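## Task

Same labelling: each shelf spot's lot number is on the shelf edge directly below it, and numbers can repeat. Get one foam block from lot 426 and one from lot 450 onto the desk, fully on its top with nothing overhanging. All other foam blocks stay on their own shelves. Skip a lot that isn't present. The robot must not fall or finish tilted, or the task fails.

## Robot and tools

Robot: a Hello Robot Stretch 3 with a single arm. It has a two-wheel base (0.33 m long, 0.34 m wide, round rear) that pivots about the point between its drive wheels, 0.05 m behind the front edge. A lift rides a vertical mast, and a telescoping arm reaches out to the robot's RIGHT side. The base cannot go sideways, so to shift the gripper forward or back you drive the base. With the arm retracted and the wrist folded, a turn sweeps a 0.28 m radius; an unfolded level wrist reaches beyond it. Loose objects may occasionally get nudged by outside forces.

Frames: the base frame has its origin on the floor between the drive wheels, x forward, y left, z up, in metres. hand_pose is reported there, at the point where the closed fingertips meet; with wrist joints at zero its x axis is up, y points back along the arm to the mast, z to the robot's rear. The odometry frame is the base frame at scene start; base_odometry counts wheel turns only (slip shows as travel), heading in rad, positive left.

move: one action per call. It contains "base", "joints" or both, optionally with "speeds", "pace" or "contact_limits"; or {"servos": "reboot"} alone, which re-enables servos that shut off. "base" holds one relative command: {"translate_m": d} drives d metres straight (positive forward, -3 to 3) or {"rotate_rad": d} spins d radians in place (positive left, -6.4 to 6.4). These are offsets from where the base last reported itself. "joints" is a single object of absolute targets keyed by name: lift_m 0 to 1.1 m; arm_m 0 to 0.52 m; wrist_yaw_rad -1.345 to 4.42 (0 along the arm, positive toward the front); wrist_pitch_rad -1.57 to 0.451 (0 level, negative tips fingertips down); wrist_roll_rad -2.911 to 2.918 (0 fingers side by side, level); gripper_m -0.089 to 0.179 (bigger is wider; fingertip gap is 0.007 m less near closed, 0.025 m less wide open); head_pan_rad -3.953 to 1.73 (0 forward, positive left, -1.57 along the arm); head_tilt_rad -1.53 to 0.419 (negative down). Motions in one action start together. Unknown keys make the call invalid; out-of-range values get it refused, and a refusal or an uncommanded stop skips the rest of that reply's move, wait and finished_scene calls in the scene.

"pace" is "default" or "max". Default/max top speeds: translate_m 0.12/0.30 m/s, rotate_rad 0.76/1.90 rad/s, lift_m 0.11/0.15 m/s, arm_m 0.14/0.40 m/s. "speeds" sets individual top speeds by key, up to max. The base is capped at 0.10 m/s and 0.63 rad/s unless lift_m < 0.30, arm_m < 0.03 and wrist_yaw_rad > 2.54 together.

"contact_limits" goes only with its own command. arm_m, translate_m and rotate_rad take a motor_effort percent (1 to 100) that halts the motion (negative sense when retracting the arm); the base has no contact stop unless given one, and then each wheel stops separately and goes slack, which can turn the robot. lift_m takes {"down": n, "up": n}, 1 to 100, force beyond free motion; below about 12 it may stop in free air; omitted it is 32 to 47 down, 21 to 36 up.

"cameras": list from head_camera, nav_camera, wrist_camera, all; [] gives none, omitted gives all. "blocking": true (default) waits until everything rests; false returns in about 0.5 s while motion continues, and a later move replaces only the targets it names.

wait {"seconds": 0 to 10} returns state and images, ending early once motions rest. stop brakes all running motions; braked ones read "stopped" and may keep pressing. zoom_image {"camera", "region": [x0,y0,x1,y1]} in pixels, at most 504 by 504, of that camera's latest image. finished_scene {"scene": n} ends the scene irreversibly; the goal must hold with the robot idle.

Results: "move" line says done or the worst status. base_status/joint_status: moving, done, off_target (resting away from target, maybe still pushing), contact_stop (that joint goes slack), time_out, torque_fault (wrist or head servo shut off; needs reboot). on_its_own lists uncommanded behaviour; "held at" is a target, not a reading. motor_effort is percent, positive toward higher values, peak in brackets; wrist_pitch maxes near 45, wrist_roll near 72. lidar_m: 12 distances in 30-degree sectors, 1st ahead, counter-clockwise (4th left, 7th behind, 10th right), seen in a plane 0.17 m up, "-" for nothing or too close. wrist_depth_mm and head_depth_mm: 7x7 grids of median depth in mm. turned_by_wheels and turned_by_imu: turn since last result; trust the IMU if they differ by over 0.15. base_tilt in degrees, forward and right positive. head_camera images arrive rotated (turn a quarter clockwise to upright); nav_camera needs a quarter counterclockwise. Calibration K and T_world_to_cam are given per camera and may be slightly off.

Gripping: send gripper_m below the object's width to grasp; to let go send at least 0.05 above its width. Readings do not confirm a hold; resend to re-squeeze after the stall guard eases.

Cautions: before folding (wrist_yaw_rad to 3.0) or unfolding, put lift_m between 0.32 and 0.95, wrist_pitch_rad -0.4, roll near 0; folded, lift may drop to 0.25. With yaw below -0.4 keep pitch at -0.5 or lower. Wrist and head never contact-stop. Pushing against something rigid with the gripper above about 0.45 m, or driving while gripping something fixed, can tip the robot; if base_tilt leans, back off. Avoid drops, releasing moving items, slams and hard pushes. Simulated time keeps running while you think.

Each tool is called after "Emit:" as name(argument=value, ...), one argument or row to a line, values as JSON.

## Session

Emit:
move(
  joints={"head_pan_rad": -1.57, "head_tilt_rad": -0.4},
  pace="max",
  cameras=["head_camera","nav_camera"],
)

Emit:
move(
  joints={"head_pan_rad": 0, "head_tilt_rad": -0.4},
  pace="max",
  cameras=["head_camera","nav_camera"],
)

Emit:
move(
  joints={"head_pan_rad": 1.5, "head_tilt_rad": -0.4},
  pace="max",
  cameras=["head_camera","nav_camera"],
)

Emit:
move(
  joints={"head_pan_rad": -3.14, "head_tilt_rad": -0.4},
  pace="max",
  cameras=["head_camera","nav_camera"],
)

Scene clock: 2.07 s.
move: done
base_odometry: x=+0.000 y=+0.000 heading=+0.000
turned_by_wheels: +0.000
turned_by_imu: +0.000
base_tilt: forward=-0.3 right=-1.2
lidar_m: 0.84 0.77 0.78 0.96 1.17 1.16 1.57 1.48 1.13 1.38 3.09 1.31
head_depth_mm: 1497 1551 1609 1619 1104 1233 1349 / 1632 1713 1776 1735 1102 1720 1414 / 1808 1903 1980 1722 1157 1700 1412 / 2015 2136 2265 1702 1849 1761 1395 / 2317 2459 2607 1661 2216 1751 1396 / 2685 2877 3103 2897 2361 1744 1382 / 2734 2853 3063 3123 2301 1739 1380
base_status: not commanded
joint_positions: lift_m=+0.306 arm_m=+0.001 wrist_yaw_rad=+2.853 wrist_pitch_rad=-0.337 wrist_roll_rad=+0.000 gripper_m=+0.037 head_pan_rad=-1.578 head_tilt_rad=-0.405
joint_status: all done
measured_speeds: translate_m=+0.000 rotate_rad=+0.000 lift_m=+0.000 arm_m=+0.000 wrist_yaw_rad=+0.000 wrist_pitch_rad=+0.000 wrist_roll_rad=+0.000 head_pan_rad=+0.024 head_tilt_rad=+0.000
motor_effort: left_wheel=-0.1(0.5) right_wheel=+0.2(1.2) lift_m=+26.5(27.3) arm_m=-11.3(11.3) wrist_yaw_rad=+0.3(2.2) wrist_pitch_rad=+2.1(2.2) wrist_roll_rad=+0.0(0.3) gripper_m=+0.2(1.0) head_pan_rad=+3.5(5.8) head_tilt_rad=+1.2(6.9)
hand_pose: x=+0.0453 y=+0.0786 z=+0.3376 quat_wxyz=(+0.218, +0.707, +0.017, +0.673) (m; base frame)
wrist_depth_mm: 133 - - - - - - / 136 - - - - - - / 144 - - - - - - / 156 186 868 868 832 - - / 169 180 733 670 666 684 660 / 574 193 126 565 129 573 571 / 503 205 315 495 482 490 490
pictures: head_camera (sideways), nav_camera (sideways)
camera_calibration:
head_camera: T_world_to_cam=[[-0.0437496, 0.345008, -0.937579, 1.23585], [0.997199, -0.041908, -0.0619528, 0.0741969], [-0.0606663, -0.937664, -0.342209, 0.401359], [0, 0, 0, 1]] pos_world=[0.00442779, -0.0469298, 1.30065]
nav_camera: T_world_to_cam=[[0.014368, -0.369391, 0.929163, -1.1663], [-0.999892, -0.00829514, 0.0121639, 0.0404564], [0.00321429, -0.929237, -0.36947, 0.434054], [0, 0, 0, 1]] pos_world=[0.0558143, -0.0271471, 1.24356]

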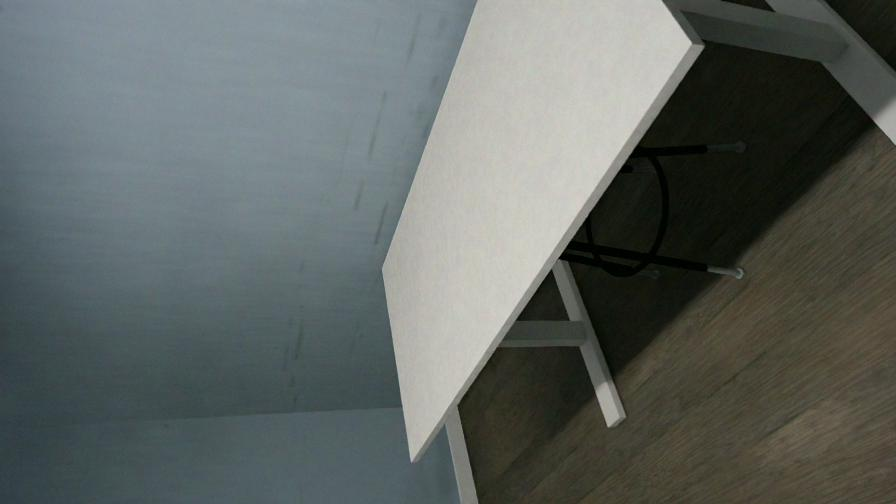

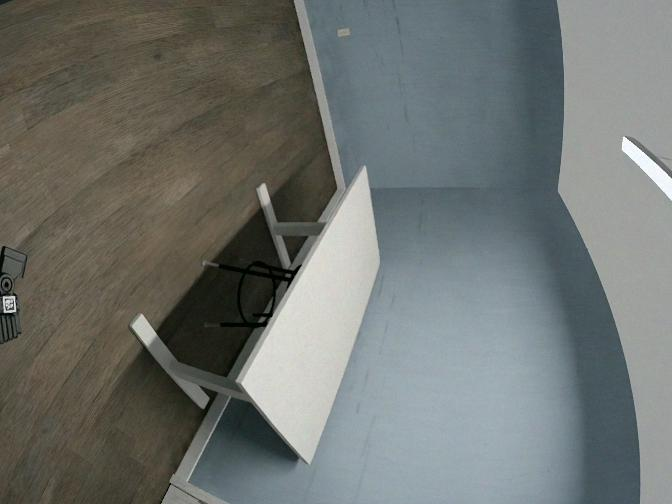

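Scene clock: 4.13 s.
move: done
base_odometry: x=+0.000 y=+0.000 heading=+0.000
turned_by_wheels: +0.000
turned_by_imu: +0.000
base_tilt: forward=-0.2 right=-1.2
lidar_m: 0.84 0.77 0.78 0.96 1.17 1.17 1.58 1.48 1.13 1.37 3.08 1.31
head_depth_mm: 1059 1166 1292 1456 1633 1735 1429 / 965 1050 1147 1260 1403 1588 1417 / 880 948 1028 1118 1232 1365 1410 / 810 868 934 1012 1101 1203 1312 / 753 800 856 918 989 1079 1181 / 700 741 788 842 901 972 1056 / 655 691 729 780 843 898 969
base_status: not commanded
joint_positions: lift_m=+0.306 arm_m=+0.001 wrist_yaw_rad=+2.853 wrist_pitch_rad=-0.337 wrist_roll_rad=+0.000 gripper_m=+0.037 head_pan_rad=+0.008 head_tilt_rad=-0.401
joint_status: all done
measured_speeds: translate_m=+0.000 rotate_rad=+0.000 lift_m=+0.000 arm_m=+0.000 wrist_yaw_rad=+0.000 wrist_pitch_rad=+0.000 wrist_roll_rad=+0.000 head_pan_rad=-0.024 head_tilt_rad=+0.000
motor_effort: left_wheel=-0.3(0.8) right_wheel=+0.5(1.2) lift_m=+25.8(27.1) arm_m=-12.5(13.0) wrist_yaw_rad=+0.0(1.9) wrist_pitch_rad=+2.1(2.2) wrist_roll_rad=-0.3(0.3) gripper_m=+0.3(0.9) head_pan_rad=-2.4(5.5) head_tilt_rad=+4.3(6.3)
hand_pose: x=+0.0453 y=+0.0786 z=+0.3376 quat_wxyz=(+0.218, +0.707, +0.017, +0.673) (m; base frame)
wrist_depth_mm: 134 - - - - - - / 136 - - - - - - / 144 - - - - - - / 155 186 887 880 819 - - / 169 181 723 668 664 686 654 / 572 193 126 560 129 577 566 / 512 205 313 496 482 490 490
pictures: head_camera (sideways), nav_camera (sideways)
camera_calibration:
head_camera: T_world_to_cam=[[-0.34046, -0.0491059, -0.938976, 1.23952], [0.0265516, 0.997735, -0.0618061, 0.0799345], [0.939884, -0.0459738, -0.338385, 0.390203], [0, 0, 0, 1]] pos_world=[0.0531386, -0.000946614, 1.30086]
nav_camera: T_world_to_cam=[[0.365425, 0.0200422, 0.930625, -1.17036], [0.0238754, -0.999641, 0.0121535, 0.0341863], [0.930534, 0.0177778, -0.365773, 0.423594], [0, 0, 0, 1]] pos_world=[0.0326926, 0.0501, 1.24369]

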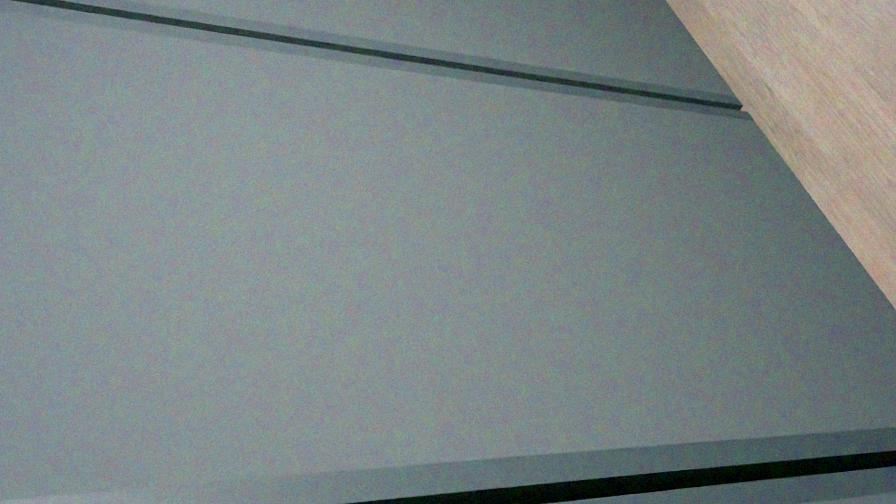

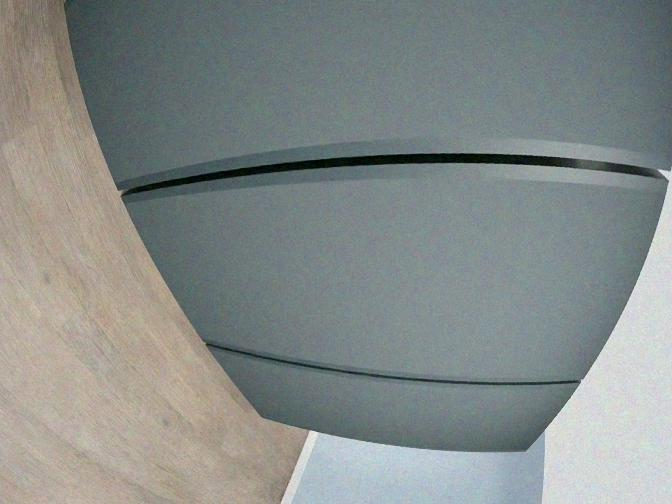

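Scene clock: 5.13 s.
move: done
base_odometry: x=+0.000 y=+0.000 heading=+0.000
turned_by_wheels: +0.000
turned_by_imu: +0.000
base_tilt: forward=-0.4 right=-1.2
lidar_m: 0.85 0.77 0.78 0.96 1.17 1.17 1.57 1.48 1.13 1.38 3.09 1.31
head_depth_mm: 732 761 792 824 868 908 960 / 798 833 873 916 965 1018 1081 / 879 931 973 1032 1089 1163 1241 / 983 1037 1103 1168 1252 1346 1358 / 1107 1181 1261 1360 1472 1585 1405 / 1164 1231 1327 1454 1545 1630 1385 / 1368 1460 1528 1679 1471 1638 1395
base_status: not commanded
joint_positions: lift_m=+0.306 arm_m=+0.001 wrist_yaw_rad=+2.853 wrist_pitch_rad=-0.337 wrist_roll_rad=+0.000 gripper_m=+0.037 head_pan_rad=+1.539 head_tilt_rad=-0.400
joint_status: all done
measured_speeds: translate_m=+0.000 rotate_rad=+0.000 lift_m=+0.000 arm_m=+0.000 wrist_yaw_rad=+0.000 wrist_pitch_rad=+0.000 wrist_roll_rad=+0.000 head_pan_rad=-0.024 head_tilt_rad=+0.000
motor_effort: left_wheel=-0.2(0.6) right_wheel=-0.2(1.5) lift_m=+26.3(27.1) arm_m=-12.2(12.9) wrist_yaw_rad=+0.1(1.7) wrist_pitch_rad=+2.1(2.1) wrist_roll_rad=+0.0(0.3) gripper_m=+0.4(0.8) head_pan_rad=-3.3(6.9) head_tilt_rad=+4.3(10.0)
hand_pose: x=+0.0453 y=+0.0786 z=+0.3376 quat_wxyz=(+0.218, +0.707, +0.017, +0.673) (m; base frame)
wrist_depth_mm: 133 - - - - - - / 136 - - - - - - / 144 - - - - - - / 155 186 891 868 814 - - / 169 181 730 666 663 694 660 / 578 193 126 556 129 578 570 / 507 205 314 497 483 495 491
pictures: head_camera (sideways), nav_camera (sideways)
camera_calibration:
head_camera: T_world_to_cam=[[0.0356458, -0.34152, -0.939198, 1.23758], [-0.995904, 0.0660051, -0.0617994, 0.0861745], [0.0830976, 0.937554, -0.337768, 0.394657], [0, 0, 0, 1]] pos_world=[0.00891187, 0.0469577, 1.30096]
nav_camera: T_world_to_cam=[[-0.00561389, 0.365236, 0.930898, -1.16844], [0.999803, -0.0156708, 0.0121779, 0.0281788], [0.0190357, 0.930783, -0.365077, 0.428235], [0, 0, 0, 1]] pos_world=[-0.0428845, 0.0286033, 1.24369]

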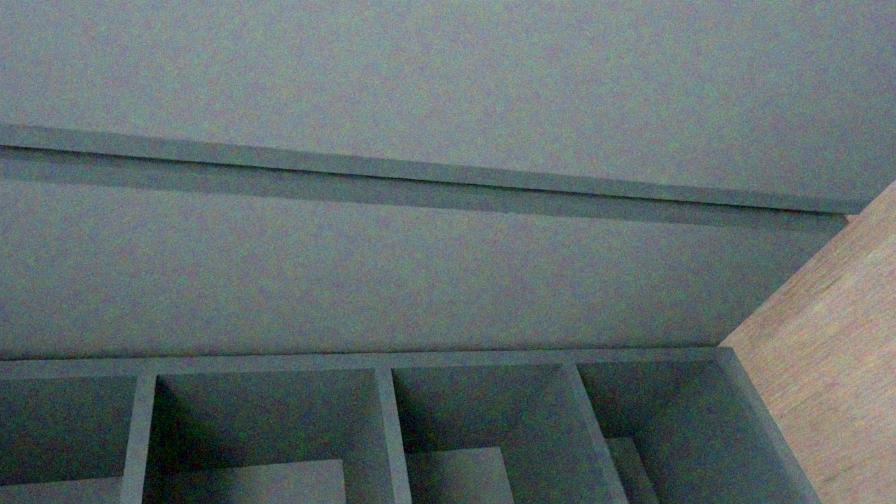

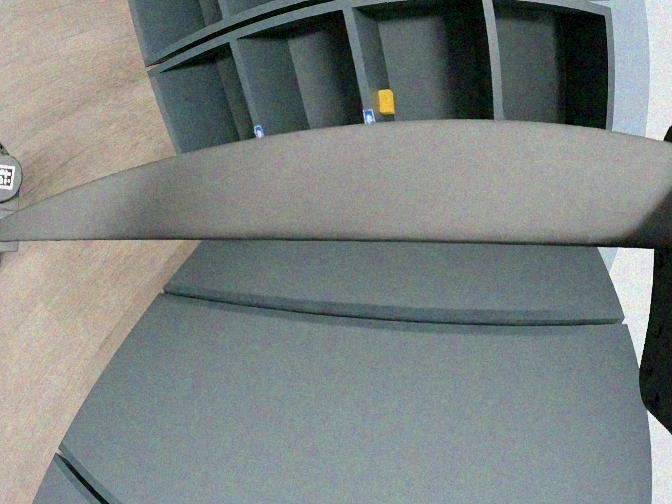

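Scene clock: 8.30 s.
move: done
base_odometry: x=+0.000 y=+0.000 heading=+0.000
turned_by_wheels: +0.000
turned_by_imu: +0.000
base_tilt: forward=-0.2 right=-1.2
lidar_m: 0.84 0.77 0.78 0.96 1.18 1.17 1.57 1.48 1.13 1.38 3.09 1.31
head_depth_mm: 1520 1607 1667 1774 1547 1698 1429 / 1389 1485 1624 1807 1729 1698 1416 / 1782 1851 1565 1689 1805 1762 1416 / 1665 1777 1912 2069 2196 1772 1412 / 1523 1634 1732 1865 2030 1762 1405 / 1404 1482 1572 1694 1805 1748 1397 / 1317 1386 1469 1565 1657 1693 1391
base_status: not commanded
joint_positions: lift_m=+0.306 arm_m=+0.001 wrist_yaw_rad=+2.853 wrist_pitch_rad=-0.337 wrist_roll_rad=+0.000 gripper_m=+0.037 head_pan_rad=-3.148 head_tilt_rad=-0.400
joint_status: all done
measured_speeds: translate_m=+0.000 rotate_rad=+0.000 lift_m=+0.000 arm_m=+0.000 wrist_yaw_rad=+0.000 wrist_pitch_rad=+0.000 wrist_roll_rad=+0.000 head_pan_rad=+0.024 head_tilt_rad=+0.000
motor_effort: left_wheel=+0.0(0.7) right_wheel=+0.3(1.3) lift_m=+25.7(27.4) arm_m=-12.7(12.9) wrist_yaw_rad=+0.2(2.2) wrist_pitch_rad=+2.0(2.1) wrist_roll_rad=-0.2(0.3) gripper_m=+0.2(1.2) head_pan_rad=+3.1(4.8) head_tilt_rad=+4.3(8.7)
hand_pose: x=+0.0453 y=+0.0786 z=+0.3376 quat_wxyz=(+0.218, +0.707, +0.017, +0.673) (m; base frame)
wrist_depth_mm: 133 - - - - - - / 136 - - - - - - / 145 - - - - - - / 155 186 867 873 807 - - / 169 180 723 666 667 685 659 / 574 193 126 561 129 574 569 / 507 205 313 494 486 493 489
pictures: head_camera (sideways), nav_camera (sideways)
camera_calibration:
head_camera: T_world_to_cam=[[0.34056, 0.0440168, -0.939192, 1.23569], [-0.0415419, -0.997224, -0.0618001, 0.0803693], [-0.939304, 0.0600625, -0.337786, 0.400978], [0, 0, 0, 1]] pos_world=[-0.0408476, 0.0016713, 1.30096]
nav_camera: T_world_to_cam=[[-0.364996, -0.0145999, 0.930895, -1.16623], [-0.00887947, 0.999886, 0.0122004, 0.0343499], [-0.930967, -0.00381277, -0.365084, 0.434069], [0, 0, 0, 1]] pos_world=[-0.0212609, -0.0497178, 1.24369]

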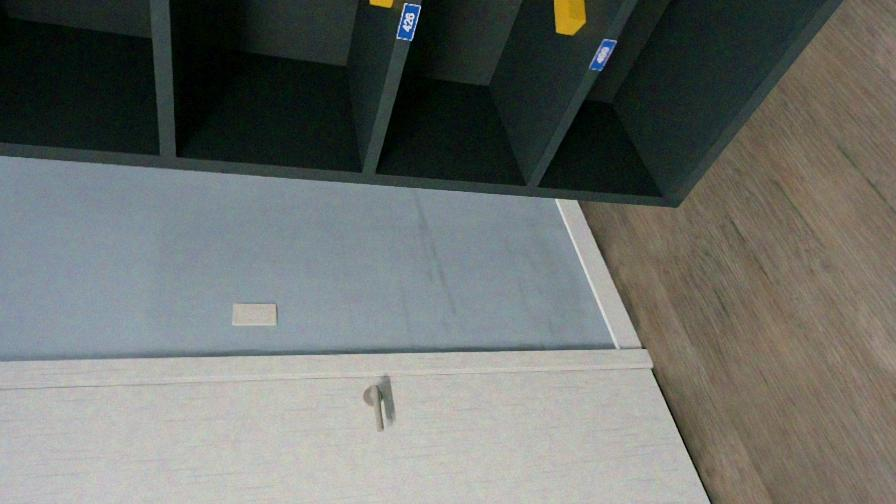

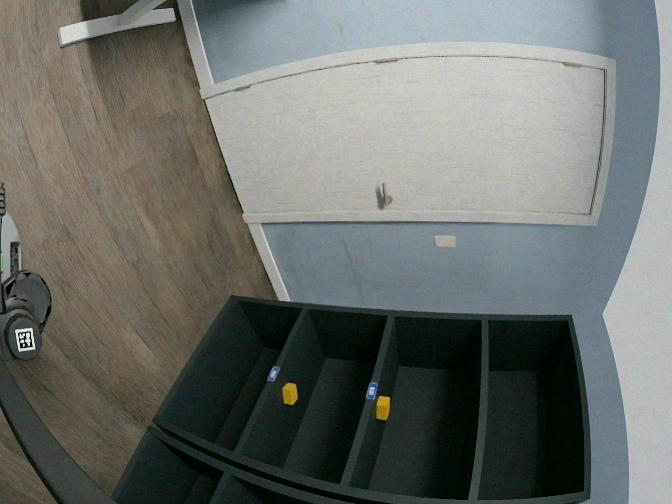

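Emit:
zoom_image(
  camera="head_camera",
  region=[380, 0, 640, 90],
)

Emit:
move(
  joints={"head_pan_rad": -3.8, "head_tilt_rad": -0.4},
  pace="max",
  cameras=["head_camera","nav_camera"],
)

Emit:
zoom_image(
  camera="head_camera",
  region=[300, 0, 640, 500],
)

Scaled by 1.938 from the camera's 896x504 image, which has a finer 1280x720 frame.

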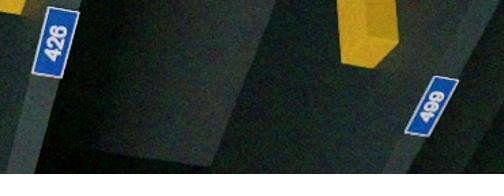

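Scene clock: 17.10 s.
move: done
base_odometry: x=+0.000 y=+0.000 heading=+0.000
turned_by_wheels: +0.000
turned_by_imu: +0.000
base_tilt: forward=-0.4 right=-1.2
lidar_m: 0.84 0.77 0.78 0.96 1.17 1.16 1.57 1.48 1.13 1.37 3.10 1.31
head_depth_mm: 1309 1378 1471 - - - - / 1330 1412 1494 1599 1455 1696 1420 / 1011 1101 1334 1369 1447 1627 1410 / 1368 1074 1529 1247 1337 1493 1409 / 1432 1518 1582 1733 1581 1651 1405 / 1446 1554 1633 1779 1570 1660 1394 / 1475 1603 1656 1803 1659 1638 1389
base_status: not commanded
joint_positions: lift_m=+0.306 arm_m=+0.001 wrist_yaw_rad=+2.853 wrist_pitch_rad=-0.337 wrist_roll_rad=+0.000 gripper_m=+0.037 head_pan_rad=-3.814 head_tilt_rad=-0.400
joint_status: all done
measured_speeds: all 0
motor_effort: left_wheel=+0.4(0.5) right_wheel=+0.7(1.2) lift_m=+26.1(26.9) arm_m=-11.8(12.8) wrist_yaw_rad=-0.9(1.4) wrist_pitch_rad=+2.0(2.1) wrist_roll_rad=+0.0(0.3) gripper_m=+0.4(0.9) head_pan_rad=-0.8(5.0) head_tilt_rad=+4.5(7.4)
hand_pose: x=+0.0453 y=+0.0786 z=+0.3376 quat_wxyz=(+0.218, +0.707, +0.017, +0.673) (m; base frame)
wrist_depth_mm: 134 - - - - - - / 136 - - - - - - / 144 - - - - - - / 156 186 874 870 810 - - / 169 181 728 667 670 701 665 / 572 194 126 566 129 580 574 / 506 205 313 497 485 495 491
pictures: head_camera (sideways), nav_camera (sideways)
camera_calibration:
head_camera: T_world_to_cam=[[0.295049, -0.17564, -0.9392, 1.23599], [-0.648467, -0.758728, -0.0618254, 0.0840433], [-0.701739, 0.627281, -0.337758, 0.399462], [0, 0, 0, 1]] pos_world=[-0.0298607, 0.0302804, 1.30096]
nav_camera: T_world_to_cam=[[-0.296097, 0.213895, 0.9309, -1.16664], [0.610459, 0.791954, 0.0122036, 0.0305634], [-0.73462, 0.57189, -0.36507, 0.432892], [0, 0, 0, 1]] pos_world=[-0.0460861, -0.0222327, 1.24369]

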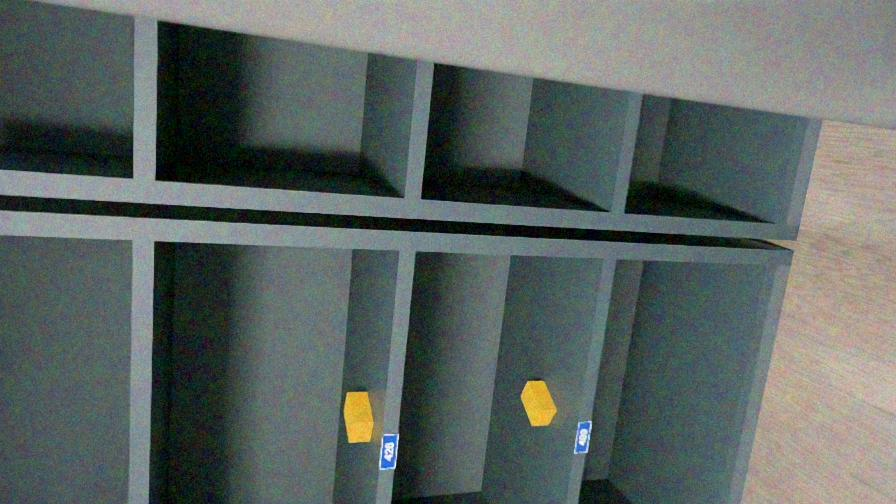

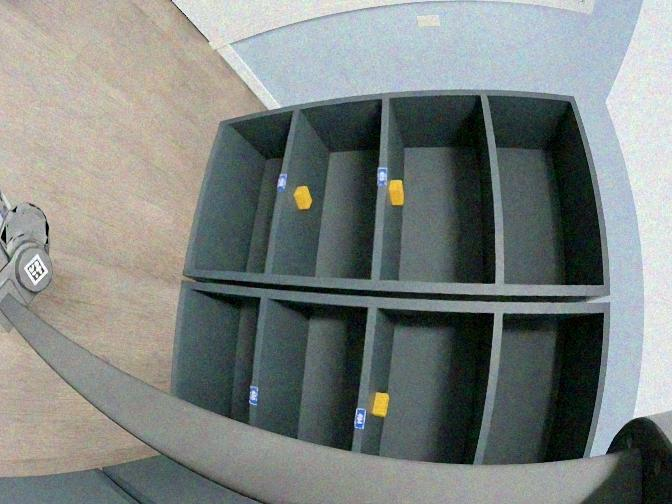

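Scaled by 1.008 from the camera's 896x504 image, which has a finer 1280x720 frame.

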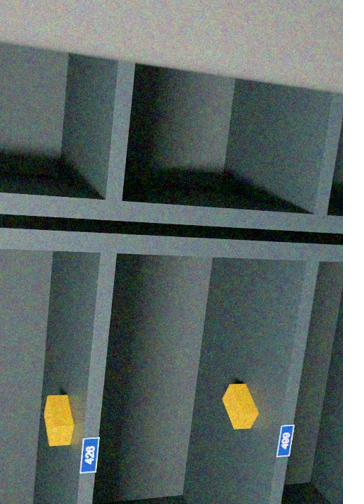

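Emit:
move(
  base={"translate_m": -0.81},
  joints={"head_pan_rad": -1.2, "head_tilt_rad": -0.35},
  pace="max",
  cameras=[],
)

Emit:
move(
  base={"rotate_rad": -2.497},
  pace="max",
  cameras=[],
)

Emit:
move(
  joints={"lift_m": 0.94, "head_pan_rad": -2.2, "head_tilt_rad": -0.35},
  cameras=["head_camera","nav_camera"],
)

Emit:
move(
  joints={"wrist_pitch_rad":-0.4, "head_pan_rad": -1.57, "head_tilt_rad": -0.35},
  cameras=["head_camera","nav_camera"],
)

Scene clock: 63.67 s.
move: done
base_odometry: x=-0.810 y=+0.000 heading=+0.000
turned_by_wheels: +0.000
turned_by_imu: +0.000
base_tilt: forward=-0.2 right=-1.2
lidar_m: 1.52 1.40 1.41 0.77 1.00 0.79 0.93 0.87 0.88 1.05 1.05 2.37
head_depth_mm: 1307 1315 1345 1363 1296 1421 1402 / 1547 1571 1608 1641 1215 1716 1449 / 1912 1954 2020 1875 1200 1733 1392 / 2527 2577 2701 1982 1191 1657 1348 / 3142 3309 3443 1954 1176 1800 1464 / 3014 3163 3374 1948 1240 1777 1459 / 2969 3124 3325 3461 2539 1859 1448
base_status: done
joint_positions: lift_m=+0.306 arm_m=+0.001 wrist_yaw_rad=+2.853 wrist_pitch_rad=-0.337 wrist_roll_rad=+0.000 gripper_m=+0.037 head_pan_rad=-1.200 head_tilt_rad=-0.350
joint_status: all done
measured_speeds: all 0
motor_effort: left_wheel=-7.2(11.1) right_wheel=-3.0(13.2) lift_m=+26.3(27.3) arm_m=-12.0(12.6) wrist_yaw_rad=-1.3(2.0) wrist_pitch_rad=+2.0(2.2) wrist_roll_rad=+0.0(0.4) gripper_m=+0.3(1.2) head_pan_rad=-3.2(5.3) head_tilt_rad=-3.2(7.5)
hand_pose: x=+0.0453 y=+0.0786 z=+0.3376 quat_wxyz=(+0.218, +0.707, +0.017, +0.673) (m; base frame)
wrist_depth_mm: 133 - - - - - - / 136 - - - - - - / 144 173 - - - - - / 155 167 841 868 863 843 849 / 167 180 715 674 665 688 683 / 573 193 126 561 129 569 570 / 510 205 315 497 483 497 488
pictures: none
No camera images: "cameras" was empty.

Scene clock: 68.57 s.
move: done
base_odometry: x=-0.810 y=+0.000 heading=-2.497
turned_by_wheels: -2.497
turned_by_imu: -2.457
base_tilt: forward=-0.3 right=-1.2
lidar_m: 0.86 0.90 1.04 1.53 2.00 1.46 1.40 1.45 0.77 1.11 0.79 0.90
head_depth_mm: 889 936 992 1020 705 1125 884 / 920 964 1030 1049 742 1131 868 / 949 1008 1069 1092 784 1129 879 / 976 1005 1100 1076 1238 1122 901 / 793 825 910 912 965 1032 955 / 656 689 734 775 824 901 957 / 1125 1179 1254 1326 1406 1460 1409
base_status: done
joint_positions: lift_m=+0.306 arm_m=+0.001 wrist_yaw_rad=+2.853 wrist_pitch_rad=-0.337 wrist_roll_rad=+0.000 gripper_m=+0.037 head_pan_rad=-1.200 head_tilt_rad=-0.350
joint_status: not commanded
measured_speeds: all 0
motor_effort: left_wheel=+7.2(12.7) right_wheel=-9.7(13.5) lift_m=+25.6(27.3) arm_m=-11.6(13.0) wrist_yaw_rad=-0.8(2.2) wrist_pitch_rad=+2.0(2.2) wrist_roll_rad=-0.2(0.3) gripper_m=+0.3(1.0) head_pan_rad=-2.2(3.8) head_tilt_rad=-3.2(4.1)
hand_pose: x=+0.0453 y=+0.0786 z=+0.3376 quat_wxyz=(+0.218, +0.707, +0.017, +0.673) (m; base frame)
wrist_depth_mm: 133 - - - - - - / 136 - - - - - - / 145 - - - - - - / 155 186 868 877 861 864 814 / 170 181 729 669 658 681 676 / 570 193 126 565 129 570 572 / 500 205 313 498 486 491 494
pictures: none
No camera images: "cameras" was empty.

Scene clock: 75.17 s.
move: done
base_odometry: x=-0.810 y=+0.000 heading=-2.497
turned_by_wheels: +0.000
turned_by_imu: +0.000
base_tilt: forward=-0.2 right=-1.3
lidar_m: 0.86 0.89 1.05 1.54 2.00 1.46 1.40 1.46 0.77 1.11 0.79 0.90
head_depth_mm: 1369 1370 1450 1451 1507 1604 1494 / 1393 1388 1567 1232 1587 1611 1485 / 1278 1316 1454 1171 1575 1221 - / 695 727 775 879 1344 1078 - / 651 693 737 782 833 913 - / 745 795 874 894 959 1038 - / 878 947 1038 1035 758 1101 945
base_status: not commanded
joint_positions: lift_m=+0.940 arm_m=+0.001 wrist_yaw_rad=+2.853 wrist_pitch_rad=-0.338 wrist_roll_rad=+0.000 gripper_m=+0.037 head_pan_rad=-2.200 head_tilt_rad=-0.350
joint_status: all done
measured_speeds: all 0
motor_effort: left_wheel=+6.9(7.5) right_wheel=-9.3(10.5) lift_m=+28.9(32.3) arm_m=-11.8(13.2) wrist_yaw_rad=-0.6(1.8) wrist_pitch_rad=+2.1(2.3) wrist_roll_rad=+0.0(0.4) gripper_m=+0.6(1.1) head_pan_rad=+3.5(4.7) head_tilt_rad=-3.4(6.6)
hand_pose: x=+0.0453 y=+0.0786 z=+0.9711 quat_wxyz=(+0.218, +0.707, +0.018, +0.673) (m; base frame)
wrist_depth_mm: 133 - - - - - - / 136 - - - - - - / 144 - - - - - - / 155 186 - - - - - / 172 180 - - - - - / - 193 126 - 129 - - / - 205 - - - - -
pictures: head_camera (sideways), nav_camera (sideways)
camera_calibration:
head_camera: T_world_to_cam=[[0.13502, 0.264094, -0.954999, 1.25759], [0.78417, -0.617644, -0.0599348, 0.0728544], [-0.605679, -0.74079, -0.290489, 0.337317], [0, 0, 0, 1]] pos_world=[-0.0226237, -0.0372419, 1.30335]
nav_camera: T_world_to_cam=[[-0.173363, -0.267135, 0.947937, -1.18962], [-0.817162, 0.576263, 0.0129492, 0.0383168], [-0.54972, -0.772373, -0.318195, 0.37076], [0, 0, 0, 1]] pos_world=[0.0288893, -0.0535059, 1.24517]

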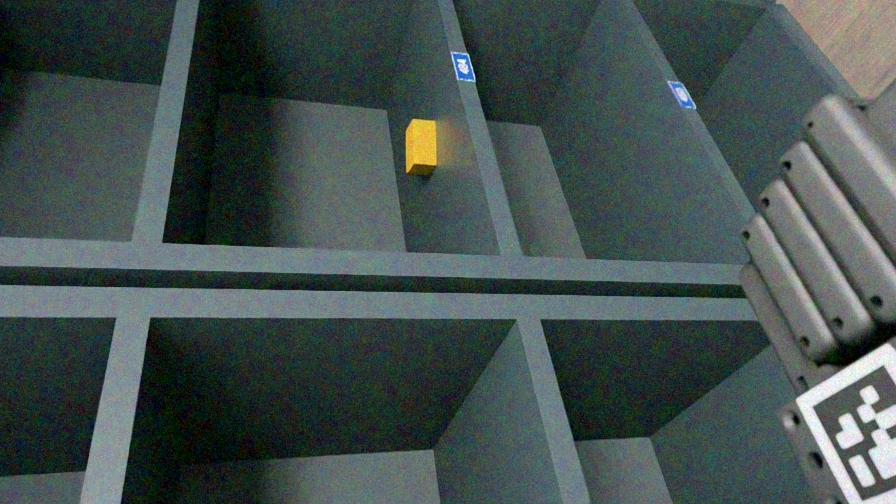

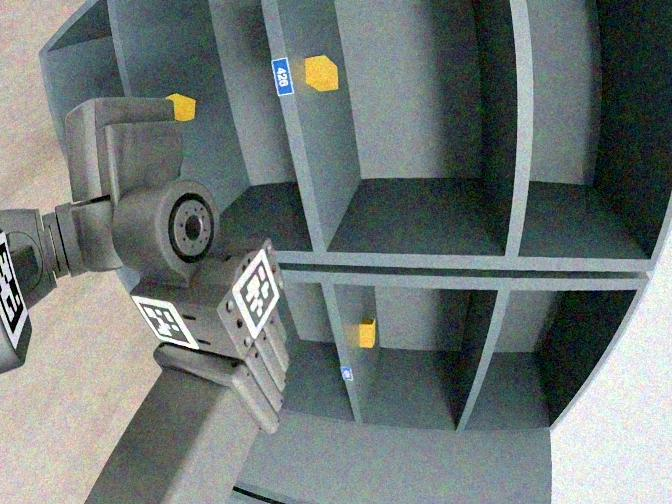

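Scene clock: 76.10 s.
move: done
base_odometry: x=-0.810 y=+0.000 heading=-2.497
turned_by_wheels: +0.000
turned_by_imu: +0.000
base_tilt: forward=-0.3 right=-1.2
lidar_m: 0.86 0.90 1.04 1.54 2.00 1.45 1.40 1.45 0.77 1.11 0.78 0.90
head_depth_mm: 924 935 1036 1024 800 1054 948 / 918 966 1046 1079 797 1136 886 / 921 987 1043 1080 788 1126 878 / 920 985 1052 1073 762 1120 873 / 923 985 1046 1065 770 1113 870 / 920 987 1044 1050 764 1100 866 / 916 988 1038 1032 752 1099 862
base_status: not commanded
joint_positions: lift_m=+0.940 arm_m=+0.001 wrist_yaw_rad=+2.853 wrist_pitch_rad=-0.412 wrist_roll_rad=+0.000 gripper_m=+0.037 head_pan_rad=-1.551 head_tilt_rad=-0.350
joint_status: all done
measured_speeds: all 0
motor_effort: left_wheel=+7.3(7.4) right_wheel=-9.6(10.1) lift_m=+27.8(30.0) arm_m=-11.0(12.0) wrist_yaw_rad=-0.7(1.6) wrist_pitch_rad=+1.7(3.3) wrist_roll_rad=+0.1(0.3) gripper_m=+0.6(0.8) head_pan_rad=-0.1(5.4) head_tilt_rad=-2.8(6.8)
hand_pose: x=+0.0428 y=+0.0703 z=+0.9541 quat_wxyz=(+0.243, +0.705, +0.044, +0.664) (m; base frame)
wrist_depth_mm: 134 - - - - - - / 138 - - - - - - / 151 - - - - - - / 163 182 - - - - - / - 191 - - - - - / - 207 126 - 129 - - / - - - - - - -
pictures: head_camera (sideways), nav_camera (sideways)
camera_calibration:
head_camera: T_world_to_cam=[[-0.0520609, 0.292024, -0.954993, 1.25872], [0.99804, -0.0180351, -0.0599225, 0.0715864], [-0.0347222, -0.956241, -0.290513, 0.333869], [0, 0, 0, 1]] pos_world=[0.00567638, -0.047025, 1.30335]
nav_camera: T_world_to_cam=[[0.0233346, -0.317591, 0.947941, -1.19086], [-0.999308, -0.0348718, 0.0129159, 0.0394358], [0.0289544, -0.947586, -0.318185, 0.36713], [0, 0, 0, 1]] pos_world=[0.0565666, -0.0289431, 1.24517]

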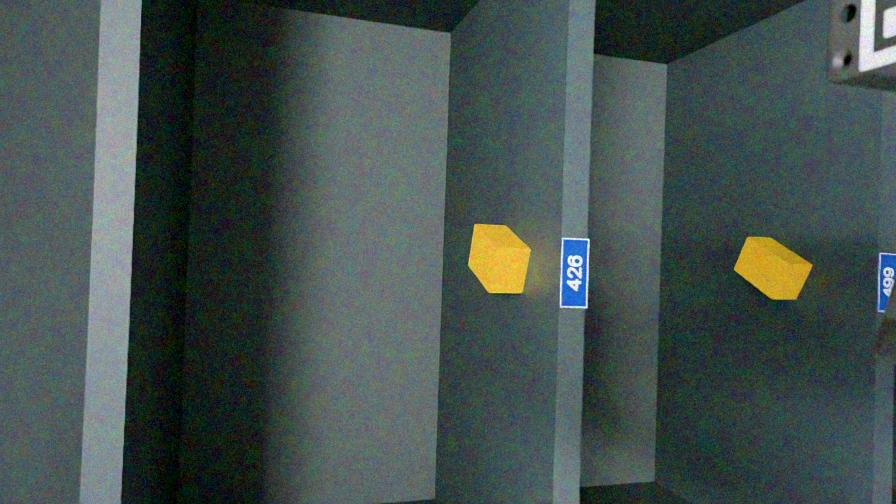

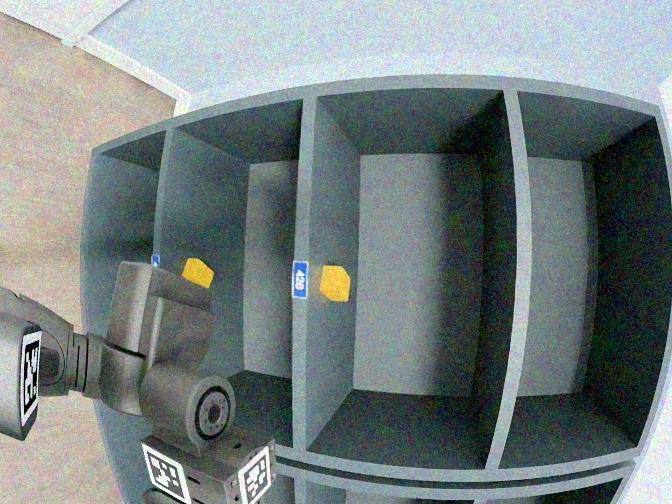

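Emit:
move(
  joints={"wrist_yaw_rad": 0, "head_tilt_rad": -0.6},
  cameras=[],
)

Emit:
move(
  joints={"gripper_m": 0.179, "lift_m": 1.04},
  cameras=["wrist_camera","head_camera"],
)

Scene clock: 88.30 s.
move: done
base_odometry: x=-0.810 y=+0.000 heading=-2.497
turned_by_wheels: +0.000
turned_by_imu: +0.000
base_tilt: forward=-0.4 right=-1.2
lidar_m: 0.86 0.90 1.04 1.54 2.00 1.45 1.40 1.45 0.77 1.11 0.79 0.90
head_depth_mm: 906 985 911 1002 1049 - - / 905 998 900 1245 1134 - - / 905 991 887 1245 1130 - - / 904 995 794 1239 1172 - - / 901 992 859 1244 1071 1305 1175 / 903 988 849 1240 1069 1295 1173 / 902 991 837 1217 1064 1254 1164
base_status: not commanded
joint_positions: lift_m=+0.940 arm_m=+0.001 wrist_yaw_rad=+0.003 wrist_pitch_rad=-0.412 wrist_roll_rad=+0.000 gripper_m=+0.037 head_pan_rad=-1.570 head_tilt_rad=-0.605
joint_status: all done
measured_speeds: all 0
motor_effort: left_wheel=+7.1(7.6) right_wheel=-9.8(10.8) lift_m=+23.5(24.2) arm_m=-10.5(11.6) wrist_yaw_rad=-2.9(6.5) wrist_pitch_rad=+1.7(1.8) wrist_roll_rad=+0.2(0.3) gripper_m=+0.2(1.0) head_pan_rad=-2.7(3.6) head_tilt_rad=+3.1(7.2)
hand_pose: x=-0.0208 y=-0.3707 z=+0.9541 quat_wxyz=(+0.693, +0.146, -0.692, -0.144) (m; base frame)
wrist_depth_mm: - - - 385 - - - / - - - - - - - / - - - - - - - / - - - - - - - / - - - 153 152 - - / - - 126 - 126 627 - / - - - - - - -
pictures: none
No camera images: "cameras" was empty.

Scene clock: 90.27 s.
move: done
base_odometry: x=-0.810 y=+0.000 heading=-2.497
turned_by_wheels: +0.000
turned_by_imu: +0.000
base_tilt: forward=-0.2 right=-1.2
lidar_m: 0.86 0.89 1.04 1.53 2.00 1.46 1.40 1.45 0.77 1.11 0.79 0.90
head_depth_mm: 909 980 997 - - - - / 905 995 987 - - - - / 905 989 970 - - - - / 903 993 891 - - 1312 1169 / 902 990 868 1250 1040 1293 1177 / 905 990 858 1215 1033 1293 1168 / 901 989 846 1209 1063 1255 1164
base_status: not commanded
joint_positions: lift_m=+1.040 arm_m=+0.001 wrist_yaw_rad=+0.003 wrist_pitch_rad=-0.413 wrist_roll_rad=+0.000 gripper_m=+0.179 head_pan_rad=-1.570 head_tilt_rad=-0.600
joint_status: all done
measured_speeds: all 0
motor_effort: left_wheel=+7.0(7.5) right_wheel=-9.6(10.9) lift_m=+26.9(31.8) arm_m=-10.6(11.1) wrist_yaw_rad=-1.9(4.4) wrist_pitch_rad=+2.0(2.1) wrist_roll_rad=+0.2(0.3) gripper_m=+1.0(82.6) head_pan_rad=-3.2(3.6) head_tilt_rad=+3.0(4.5)
hand_pose: x=-0.0209 y=-0.3706 z=+1.0538 quat_wxyz=(+0.693, +0.146, -0.691, -0.144) (m; base frame)
wrist_depth_mm: - - - - - - - / - - - 515 - - - / - - - 443 - - - / - - - - - - - / - 143 - - - 827 - / - 126 - - - - - / - - - - - - 105
pictures: head_camera (sideways), wrist_camera
camera_calibration:
head_camera: T_world_to_cam=[[-0.046741, 0.520158, -0.85279, 1.12529], [0.997499, -0.021003, -0.0674832, 0.0813503], [-0.053013, -0.853812, -0.517875, 0.629848], [0, 0, 0, 1]] pos_world=[0.00484053, -0.045848, 1.29131]
wrist_camera: T_world_to_cam=[[-0.998892, -0.0397648, -0.0251559, -0.00245264], [-0.00239763, 0.57694, -0.816783, 1.10704], [0.0469927, -0.815818, -0.576396, 0.472264], [0, 0, 0, 1]] pos_world=[-0.0219886, -0.253512, 1.17636]

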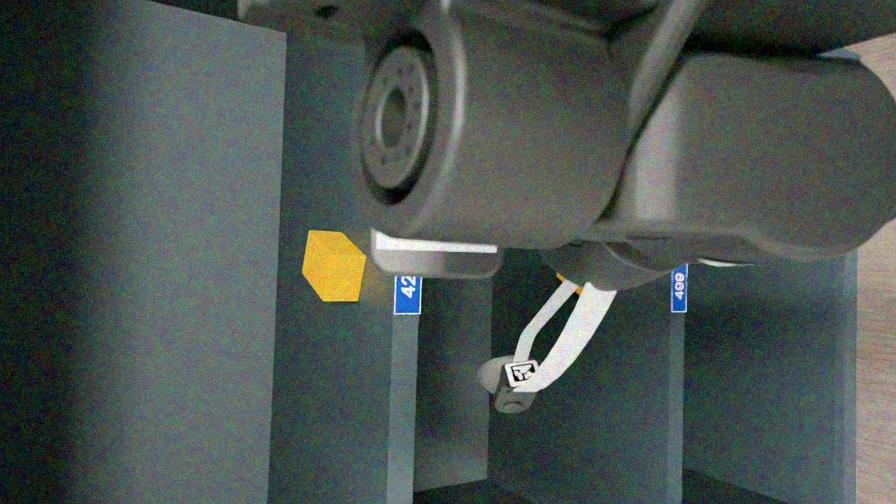

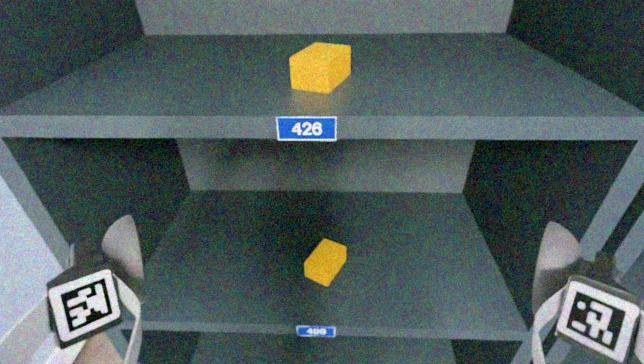

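Emit:
zoom_image(
  camera="wrist_camera",
  region=[270, 30, 370, 110],
)

Emit:
zoom_image(
  camera="head_camera",
  region=[280, 210, 400, 320],
)

Scaled by 5.040.

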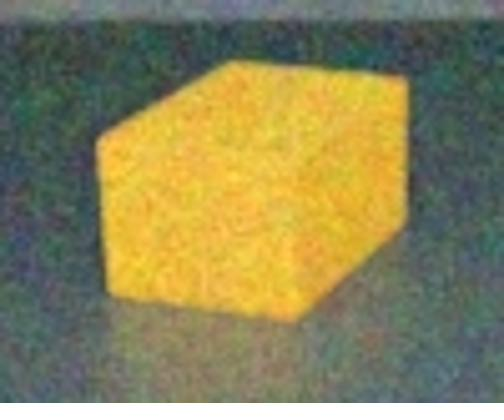

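Scaled by 4.200 from the camera's 896x504 image, which has a finer 1280x720 frame.

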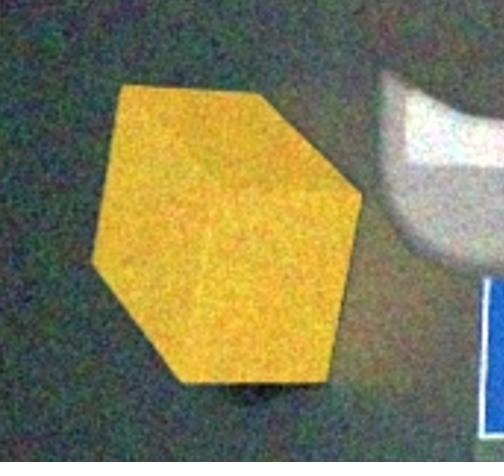

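Emit:
move(
  base={"translate_m": 0.117},
  joints={"wrist_yaw_rad": -0.36, "wrist_pitch_rad": -0.165},
  cameras=[],
)

Emit:
move(
  joints={"arm_m": 0.33},
  contact_limits={"arm_m": 25},
  cameras=["wrist_camera"],
)

Scene clock: 116.23 s.
move: done
base_odometry: x=-0.903 y=-0.070 heading=-2.497
turned_by_wheels: +0.000
turned_by_imu: +0.000
base_tilt: forward=-0.4 right=-1.1
lidar_m: 0.75 0.78 1.00 1.52 2.17 1.58 1.52 1.57 0.83 1.11 0.73 0.78
head_depth_mm: 907 993 1057 - - - - / 902 994 1052 - - - - / 900 998 970 - - - - / 902 988 890 1217 1087 - 1157 / 903 992 870 1237 1078 1300 1173 / 899 990 861 1236 1071 1295 1166 / 878 940 841 913 994 993 1165
base_status: done
joint_positions: lift_m=+1.040 arm_m=+0.001 wrist_yaw_rad=-0.357 wrist_pitch_rad=-0.188 wrist_roll_rad=+0.000 gripper_m=+0.179 head_pan_rad=-1.570 head_tilt_rad=-0.600
joint_status: all done
measured_speeds: all 0
motor_effort: left_wheel=+6.9(11.4) right_wheel=+3.4(8.9) lift_m=+28.7(29.1) arm_m=-9.9(10.1) wrist_yaw_rad=-3.3(6.4) wrist_pitch_rad=+4.0(5.9) wrist_roll_rad=-0.1(0.3) gripper_m=+0.5(1.1) head_pan_rad=-3.2(3.7) head_tilt_rad=+4.0(4.7)
hand_pose: x=-0.1079 y=-0.3771 z=+1.1071 quat_wxyz=(+0.681, -0.059, -0.704, -0.191) (m; base frame)
wrist_depth_mm: - - - - - - - / - - - - 901 - - / - - - - - - - / - - - - - - - / - 142 460 - - - - / - 139 - - - - - / - - - - 816 - 105
pictures: none
No camera images: "cameras" was empty.

Scene clock: 119.87 s.
move: done
base_odometry: x=-0.903 y=-0.070 heading=-2.497
turned_by_wheels: +0.000
turned_by_imu: +0.000
base_tilt: forward=-0.4 right=-1.2
lidar_m: 0.75 0.77 1.01 1.52 2.16 1.58 1.52 1.57 0.84 1.10 0.73 0.78
head_depth_mm: 904 314 808 1227 1120 1189 1182 / 905 385 792 1241 1104 1295 1182 / 903 378 378 1241 1063 1283 1185 / 900 952 721 1236 1088 1279 1176 / 898 988 873 1233 1074 1298 1166 / 900 992 858 1237 1069 1293 1160 / 878 943 839 919 994 992 1159
base_status: not commanded
joint_positions: lift_m=+1.040 arm_m=+0.330 wrist_yaw_rad=-0.357 wrist_pitch_rad=-0.188 wrist_roll_rad=+0.000 gripper_m=+0.179 head_pan_rad=-1.570 head_tilt_rad=-0.600
joint_status: all done
measured_speeds: all 0
motor_effort: left_wheel=+6.8(7.3) right_wheel=+3.7(4.4) lift_m=+26.5(29.6) arm_m=+12.9(14.5) wrist_yaw_rad=-2.6(4.0) wrist_pitch_rad=+3.8(4.0) wrist_roll_rad=+0.2(0.3) gripper_m=+0.5(1.1) head_pan_rad=-2.8(3.9) head_tilt_rad=+3.1(4.1)
contact_limits: arm_m 25 (drawing in: default 31, maximum 55; extending or still: default 39, maximum 69)
hand_pose: x=-0.1080 y=-0.7066 z=+1.1072 quat_wxyz=(+0.681, -0.060, -0.704, -0.191) (m; base frame)
wrist_depth_mm: - - - - - 585 - / - - - - - 616 - / - - - - - - - / - - - - - - - / - 143 - - - - - / - 126 - - - - - / - - - - - - 105
pictures: wrist_camera
camera_calibration:
wrist_camera: T_world_to_cam=[[-0.950518, 0.310241, -0.0163034, 0.141261], [0.132133, 0.356221, -0.925012, 1.32265], [-0.281169, -0.881395, -0.379588, -0.0666914], [0, 0, 0, 1]] pos_world=[-0.0592459, -0.573762, 1.20045]

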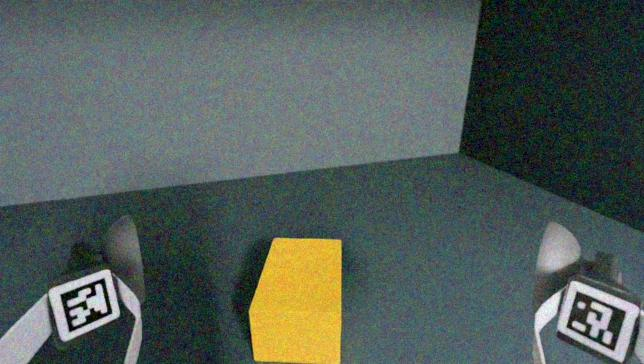

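Emit:
move(
  joints={"arm_m": 0.407},
  contact_limits={"arm_m": 25},
  cameras=[],
)

Emit:
move(
  joints={"lift_m": 0.975},
  contact_limits={"lift_m": {"down": 14}},
  cameras=["wrist_camera"],
)

Scene clock: 132.83 s.
move: done
base_odometry: x=-0.903 y=-0.070 heading=-2.497
turned_by_wheels: +0.000
turned_by_imu: +0.000
base_tilt: forward=-0.3 right=-1.1
lidar_m: 0.75 0.78 1.01 1.53 2.17 1.58 1.52 1.57 0.84 1.11 0.73 0.78
head_depth_mm: 905 953 851 1226 1116 1189 1176 / 908 432 796 1242 1111 1297 1182 / 894 443 732 1242 1053 1288 1174 / 903 949 769 1239 1086 1274 1171 / 905 989 869 1240 1080 1299 1179 / 900 991 859 1231 1070 1303 1160 / 879 942 840 916 989 993 1159
base_status: not commanded
joint_positions: lift_m=+1.040 arm_m=+0.407 wrist_yaw_rad=-0.357 wrist_pitch_rad=-0.188 wrist_roll_rad=+0.000 gripper_m=+0.179 head_pan_rad=-1.570 head_tilt_rad=-0.600
joint_status: all done
measured_speeds: all 0
motor_effort: left_wheel=+7.1(7.3) right_wheel=+3.4(4.1) lift_m=+23.9(24.6) arm_m=+12.1(14.0) wrist_yaw_rad=-2.8(3.8) wrist_pitch_rad=+3.7(3.9) wrist_roll_rad=+0.0(0.3) gripper_m=+1.1(1.1) head_pan_rad=-2.4(3.2) head_tilt_rad=+2.2(3.5)
contact_limits: arm_m 25 (drawing in: default 31, maximum 55; extending or still: default 39, maximum 69)
hand_pose: x=-0.1080 y=-0.7836 z=+1.1072 quat_wxyz=(+0.681, -0.060, -0.704, -0.191) (m; base frame)
wrist_depth_mm: - - - - - 516 - / - - - - - 550 - / - - - - - 581 - / - - - - - - - / - 142 - - - - - / - 126 - - - - - / - - - 198 - - 105
pictures: none
No camera images: "cameras" was empty.

Scene clock: 134.27 s.
move: done
base_odometry: x=-0.903 y=-0.070 heading=-2.497
turned_by_wheels: +0.000
turned_by_imu: +0.000
base_tilt: forward=-0.2 right=-1.2
lidar_m: 0.75 0.78 1.01 1.52 2.17 1.57 1.52 1.57 0.83 1.11 0.73 0.78
head_depth_mm: 904 994 369 - 1076 1179 1177 / 904 984 395 1237 1105 1288 1187 / 903 964 482 1241 1056 1280 1187 / 902 982 516 1236 1087 1273 1173 / 899 988 870 1237 1078 1303 1165 / 901 989 857 1238 1069 1291 1165 / 875 945 840 917 994 993 1164
base_status: not commanded
joint_positions: lift_m=+0.975 arm_m=+0.407 wrist_yaw_rad=-0.357 wrist_pitch_rad=-0.188 wrist_roll_rad=+0.000 gripper_m=+0.179 head_pan_rad=-1.570 head_tilt_rad=-0.600
joint_status: all done
measured_speeds: all 0
motor_effort: left_wheel=+6.8(7.2) right_wheel=+3.6(4.3) lift_m=+23.9(25.9) arm_m=+12.5(13.4) wrist_yaw_rad=-2.8(4.5) wrist_pitch_rad=+3.6(3.9) wrist_roll_rad=+0.0(0.4) gripper_m=+0.7(1.2) head_pan_rad=-2.6(3.3) head_tilt_rad=+2.3(3.5)
contact_limits: arm_m 25 (drawing in: default 31, maximum 55; extending or still: default 39, maximum 69); lift_m down 14 (down: maximum 72; up: maximum 65)
hand_pose: x=-0.1080 y=-0.7836 z=+1.0423 quat_wxyz=(+0.681, -0.060, -0.704, -0.191) (m; base frame)
wrist_depth_mm: - - - - - 518 - / - - - - - 549 - / - - - - - - - / - - - - - - - / - 142 - 178 - - - / - 126 - 148 148 - - / - 168 - 136 135 167 107
pictures: wrist_camera
camera_calibration:
wrist_camera: T_world_to_cam=[[-0.950506, 0.310282, -0.0162487, 0.164058], [0.132035, 0.356026, -0.925101, 1.29001], [-0.281258, -0.881459, -0.379373, -0.159485], [0, 0, 0, 1]] pos_world=[-0.0592457, -0.650762, 1.13555]

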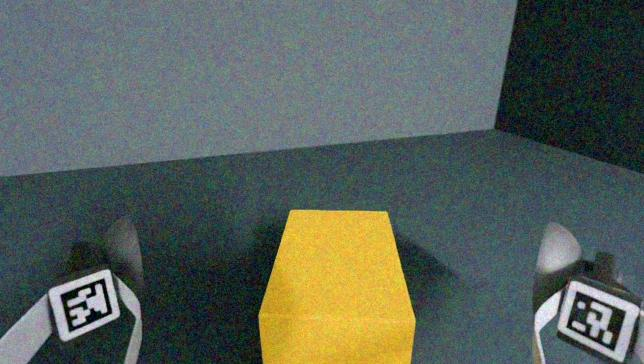

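Emit:
move(
  joints={"lift_m": 0.945},
  contact_limits={"lift_m": {"down": 14}},
  cameras=[],
)

Emit:
move(
  joints={"gripper_m": 0.015},
  cameras=["wrist_camera"],
)

Emit:
move(
  joints={"lift_m": 1.04},
  cameras=["wrist_camera"],
)

Scene clock: 143.57 s.
move: done
base_odometry: x=-0.903 y=-0.070 heading=-2.497
turned_by_wheels: +0.000
turned_by_imu: +0.000
base_tilt: forward=-0.2 right=-1.3
lidar_m: 0.75 0.77 1.01 1.52 2.16 1.57 1.51 1.57 0.84 1.10 0.73 0.78
head_depth_mm: 907 1000 923 304 - 1187 1182 / 905 992 411 697 1100 1292 1188 / 900 990 496 1246 1063 1283 1182 / 900 989 528 1231 1088 1275 1168 / 902 991 873 1235 1077 1297 1164 / 901 989 856 1230 1071 1301 1162 / 879 943 841 914 996 993 1159
base_status: not commanded
joint_positions: lift_m=+0.945 arm_m=+0.407 wrist_yaw_rad=-0.357 wrist_pitch_rad=-0.187 wrist_roll_rad=+0.000 gripper_m=+0.179 head_pan_rad=-1.570 head_tilt_rad=-0.600
joint_status: all done
measured_speeds: all 0
motor_effort: left_wheel=+6.8(7.3) right_wheel=+3.6(4.3) lift_m=+23.1(26.2) arm_m=+11.3(12.2) wrist_yaw_rad=-3.7(4.4) wrist_pitch_rad=+3.8(3.8) wrist_roll_rad=+0.0(0.3) gripper_m=+0.3(1.0) head_pan_rad=-2.1(3.2) head_tilt_rad=+2.1(2.7)
contact_limits: arm_m 25 (drawing in: default 31, maximum 55; extending or still: default 39, maximum 69); lift_m down 14 (down: maximum 72; up: maximum 65)
hand_pose: x=-0.1080 y=-0.7836 z=+1.0123 quat_wxyz=(+0.681, -0.060, -0.704, -0.191) (m; base frame)
wrist_depth_mm: - - - - - 521 - / - - - - - 557 - / - - - - - - - / - - - 177 - - - / - 142 - 137 130 - - / - 140 165 127 127 163 - / - 137 137 135 132 141 107
pictures: none
No camera images: "cameras" was empty.

Scene clock: 145.73 s.
move: done
base_odometry: x=-0.903 y=-0.070 heading=-2.497
turned_by_wheels: +0.000
turned_by_imu: +0.000
base_tilt: forward=-0.4 right=-1.3
lidar_m: 0.75 0.78 1.01 1.52 2.17 1.58 1.52 1.57 0.83 1.10 0.73 0.78
head_depth_mm: 905 998 926 304 - 1189 1184 / 904 994 411 700 1101 1286 1183 / 906 992 496 1242 1060 1282 1182 / 904 994 527 1241 1090 1276 1173 / 901 987 872 1237 1078 1303 1170 / 903 986 856 1236 1067 1298 1169 / 876 944 839 919 992 988 1155
base_status: not commanded
joint_positions: lift_m=+0.945 arm_m=+0.407 wrist_yaw_rad=-0.357 wrist_pitch_rad=-0.186 wrist_roll_rad=+0.000 gripper_m=+0.016 head_pan_rad=-1.570 head_tilt_rad=-0.600
joint_status: all done
measured_speeds: all 0
motor_effort: left_wheel=+6.7(7.2) right_wheel=+3.4(4.4) lift_m=+23.6(24.3) arm_m=+11.1(11.9) wrist_yaw_rad=-2.7(3.9) wrist_pitch_rad=+3.4(3.8) wrist_roll_rad=+0.1(0.4) gripper_m=-18.6(90.3) head_pan_rad=-2.1(2.9) head_tilt_rad=+2.1(2.8)
contact_limits: arm_m 25 (drawing in: default 31, maximum 55; extending or still: default 39, maximum 69); lift_m down 14 (down: maximum 72; up: maximum 65)
hand_pose: x=-0.1080 y=-0.7837 z=+1.0127 quat_wxyz=(+0.681, -0.060, -0.704, -0.190) (m; base frame)
wrist_depth_mm: - - - - - 522 - / - - - - - 555 - / - - - - - - - / - - - 178 - - - / - - 143 139 134 - - / - 166 129 130 125 158 164 / 148 133 137 137 133 133 141
pictures: wrist_camera
camera_calibration:
wrist_camera: T_world_to_cam=[[-0.950496, 0.310318, -0.0161433, 0.163448], [0.131468, 0.354524, -0.925759, 1.26203], [-0.281556, -0.882052, -0.37777, -0.172915], [0, 0, 0, 1]] pos_world=[-0.059245, -0.65066, 1.10565]

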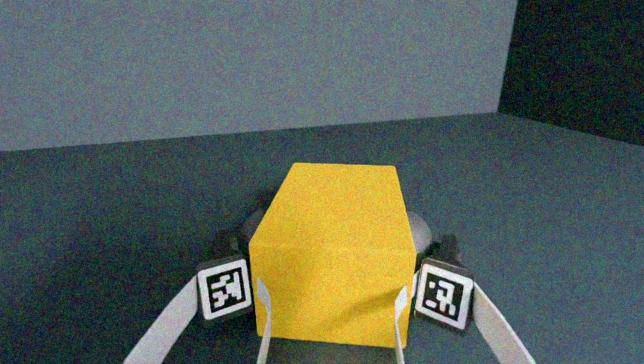

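Scene clock: 147.43 s.
move: done
base_odometry: x=-0.903 y=-0.070 heading=-2.497
turned_by_wheels: +0.000
turned_by_imu: +0.000
base_tilt: forward=-0.4 right=-1.2
lidar_m: 0.75 0.78 1.00 1.52 2.16 1.58 1.52 1.57 0.84 1.10 0.73 0.78
head_depth_mm: 904 956 853 1221 1110 1186 1185 / 905 431 849 1239 1104 1301 1186 / 895 444 736 1238 1061 1283 1177 / 902 951 770 1241 1078 1278 1173 / 901 988 870 1241 1081 1304 1167 / 901 990 856 1233 1070 1305 1166 / 879 945 838 918 990 991 1156
base_status: not commanded
joint_positions: lift_m=+1.040 arm_m=+0.407 wrist_yaw_rad=-0.357 wrist_pitch_rad=-0.186 wrist_roll_rad=+0.000 gripper_m=+0.016 head_pan_rad=-1.570 head_tilt_rad=-0.600
joint_status: all done
measured_speeds: all 0
motor_effort: left_wheel=+6.2(7.1) right_wheel=+2.8(4.2) lift_m=+29.4(33.5) arm_m=+10.5(11.8) wrist_yaw_rad=-2.4(4.3) wrist_pitch_rad=+3.4(3.5) wrist_roll_rad=+0.0(0.3) gripper_m=-18.5(18.9) head_pan_rad=-2.3(3.0) head_tilt_rad=+1.3(2.7)
contact_limits: arm_m 25 (drawing in: default 31, maximum 55; extending or still: default 39, maximum 69)
hand_pose: x=-0.1080 y=-0.7837 z=+1.1077 quat_wxyz=(+0.681, -0.060, -0.704, -0.190) (m; base frame)
wrist_depth_mm: - - - - - 515 - / - - - - - 553 - / - - - - - 574 - / - - - 180 - - - / - - 142 138 134 - - / - - 129 130 126 - - / - 94 - 136 130 106 -
pictures: wrist_camera
camera_calibration:
wrist_camera: T_world_to_cam=[[-0.950496, 0.310318, -0.0161433, 0.164982], [0.131468, 0.354524, -0.925759, 1.34998], [-0.281556, -0.882052, -0.37777, -0.137027], [0, 0, 0, 1]] pos_world=[-0.059245, -0.65066, 1.20065]

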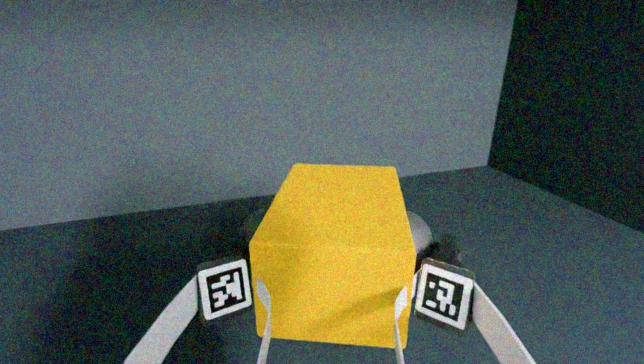

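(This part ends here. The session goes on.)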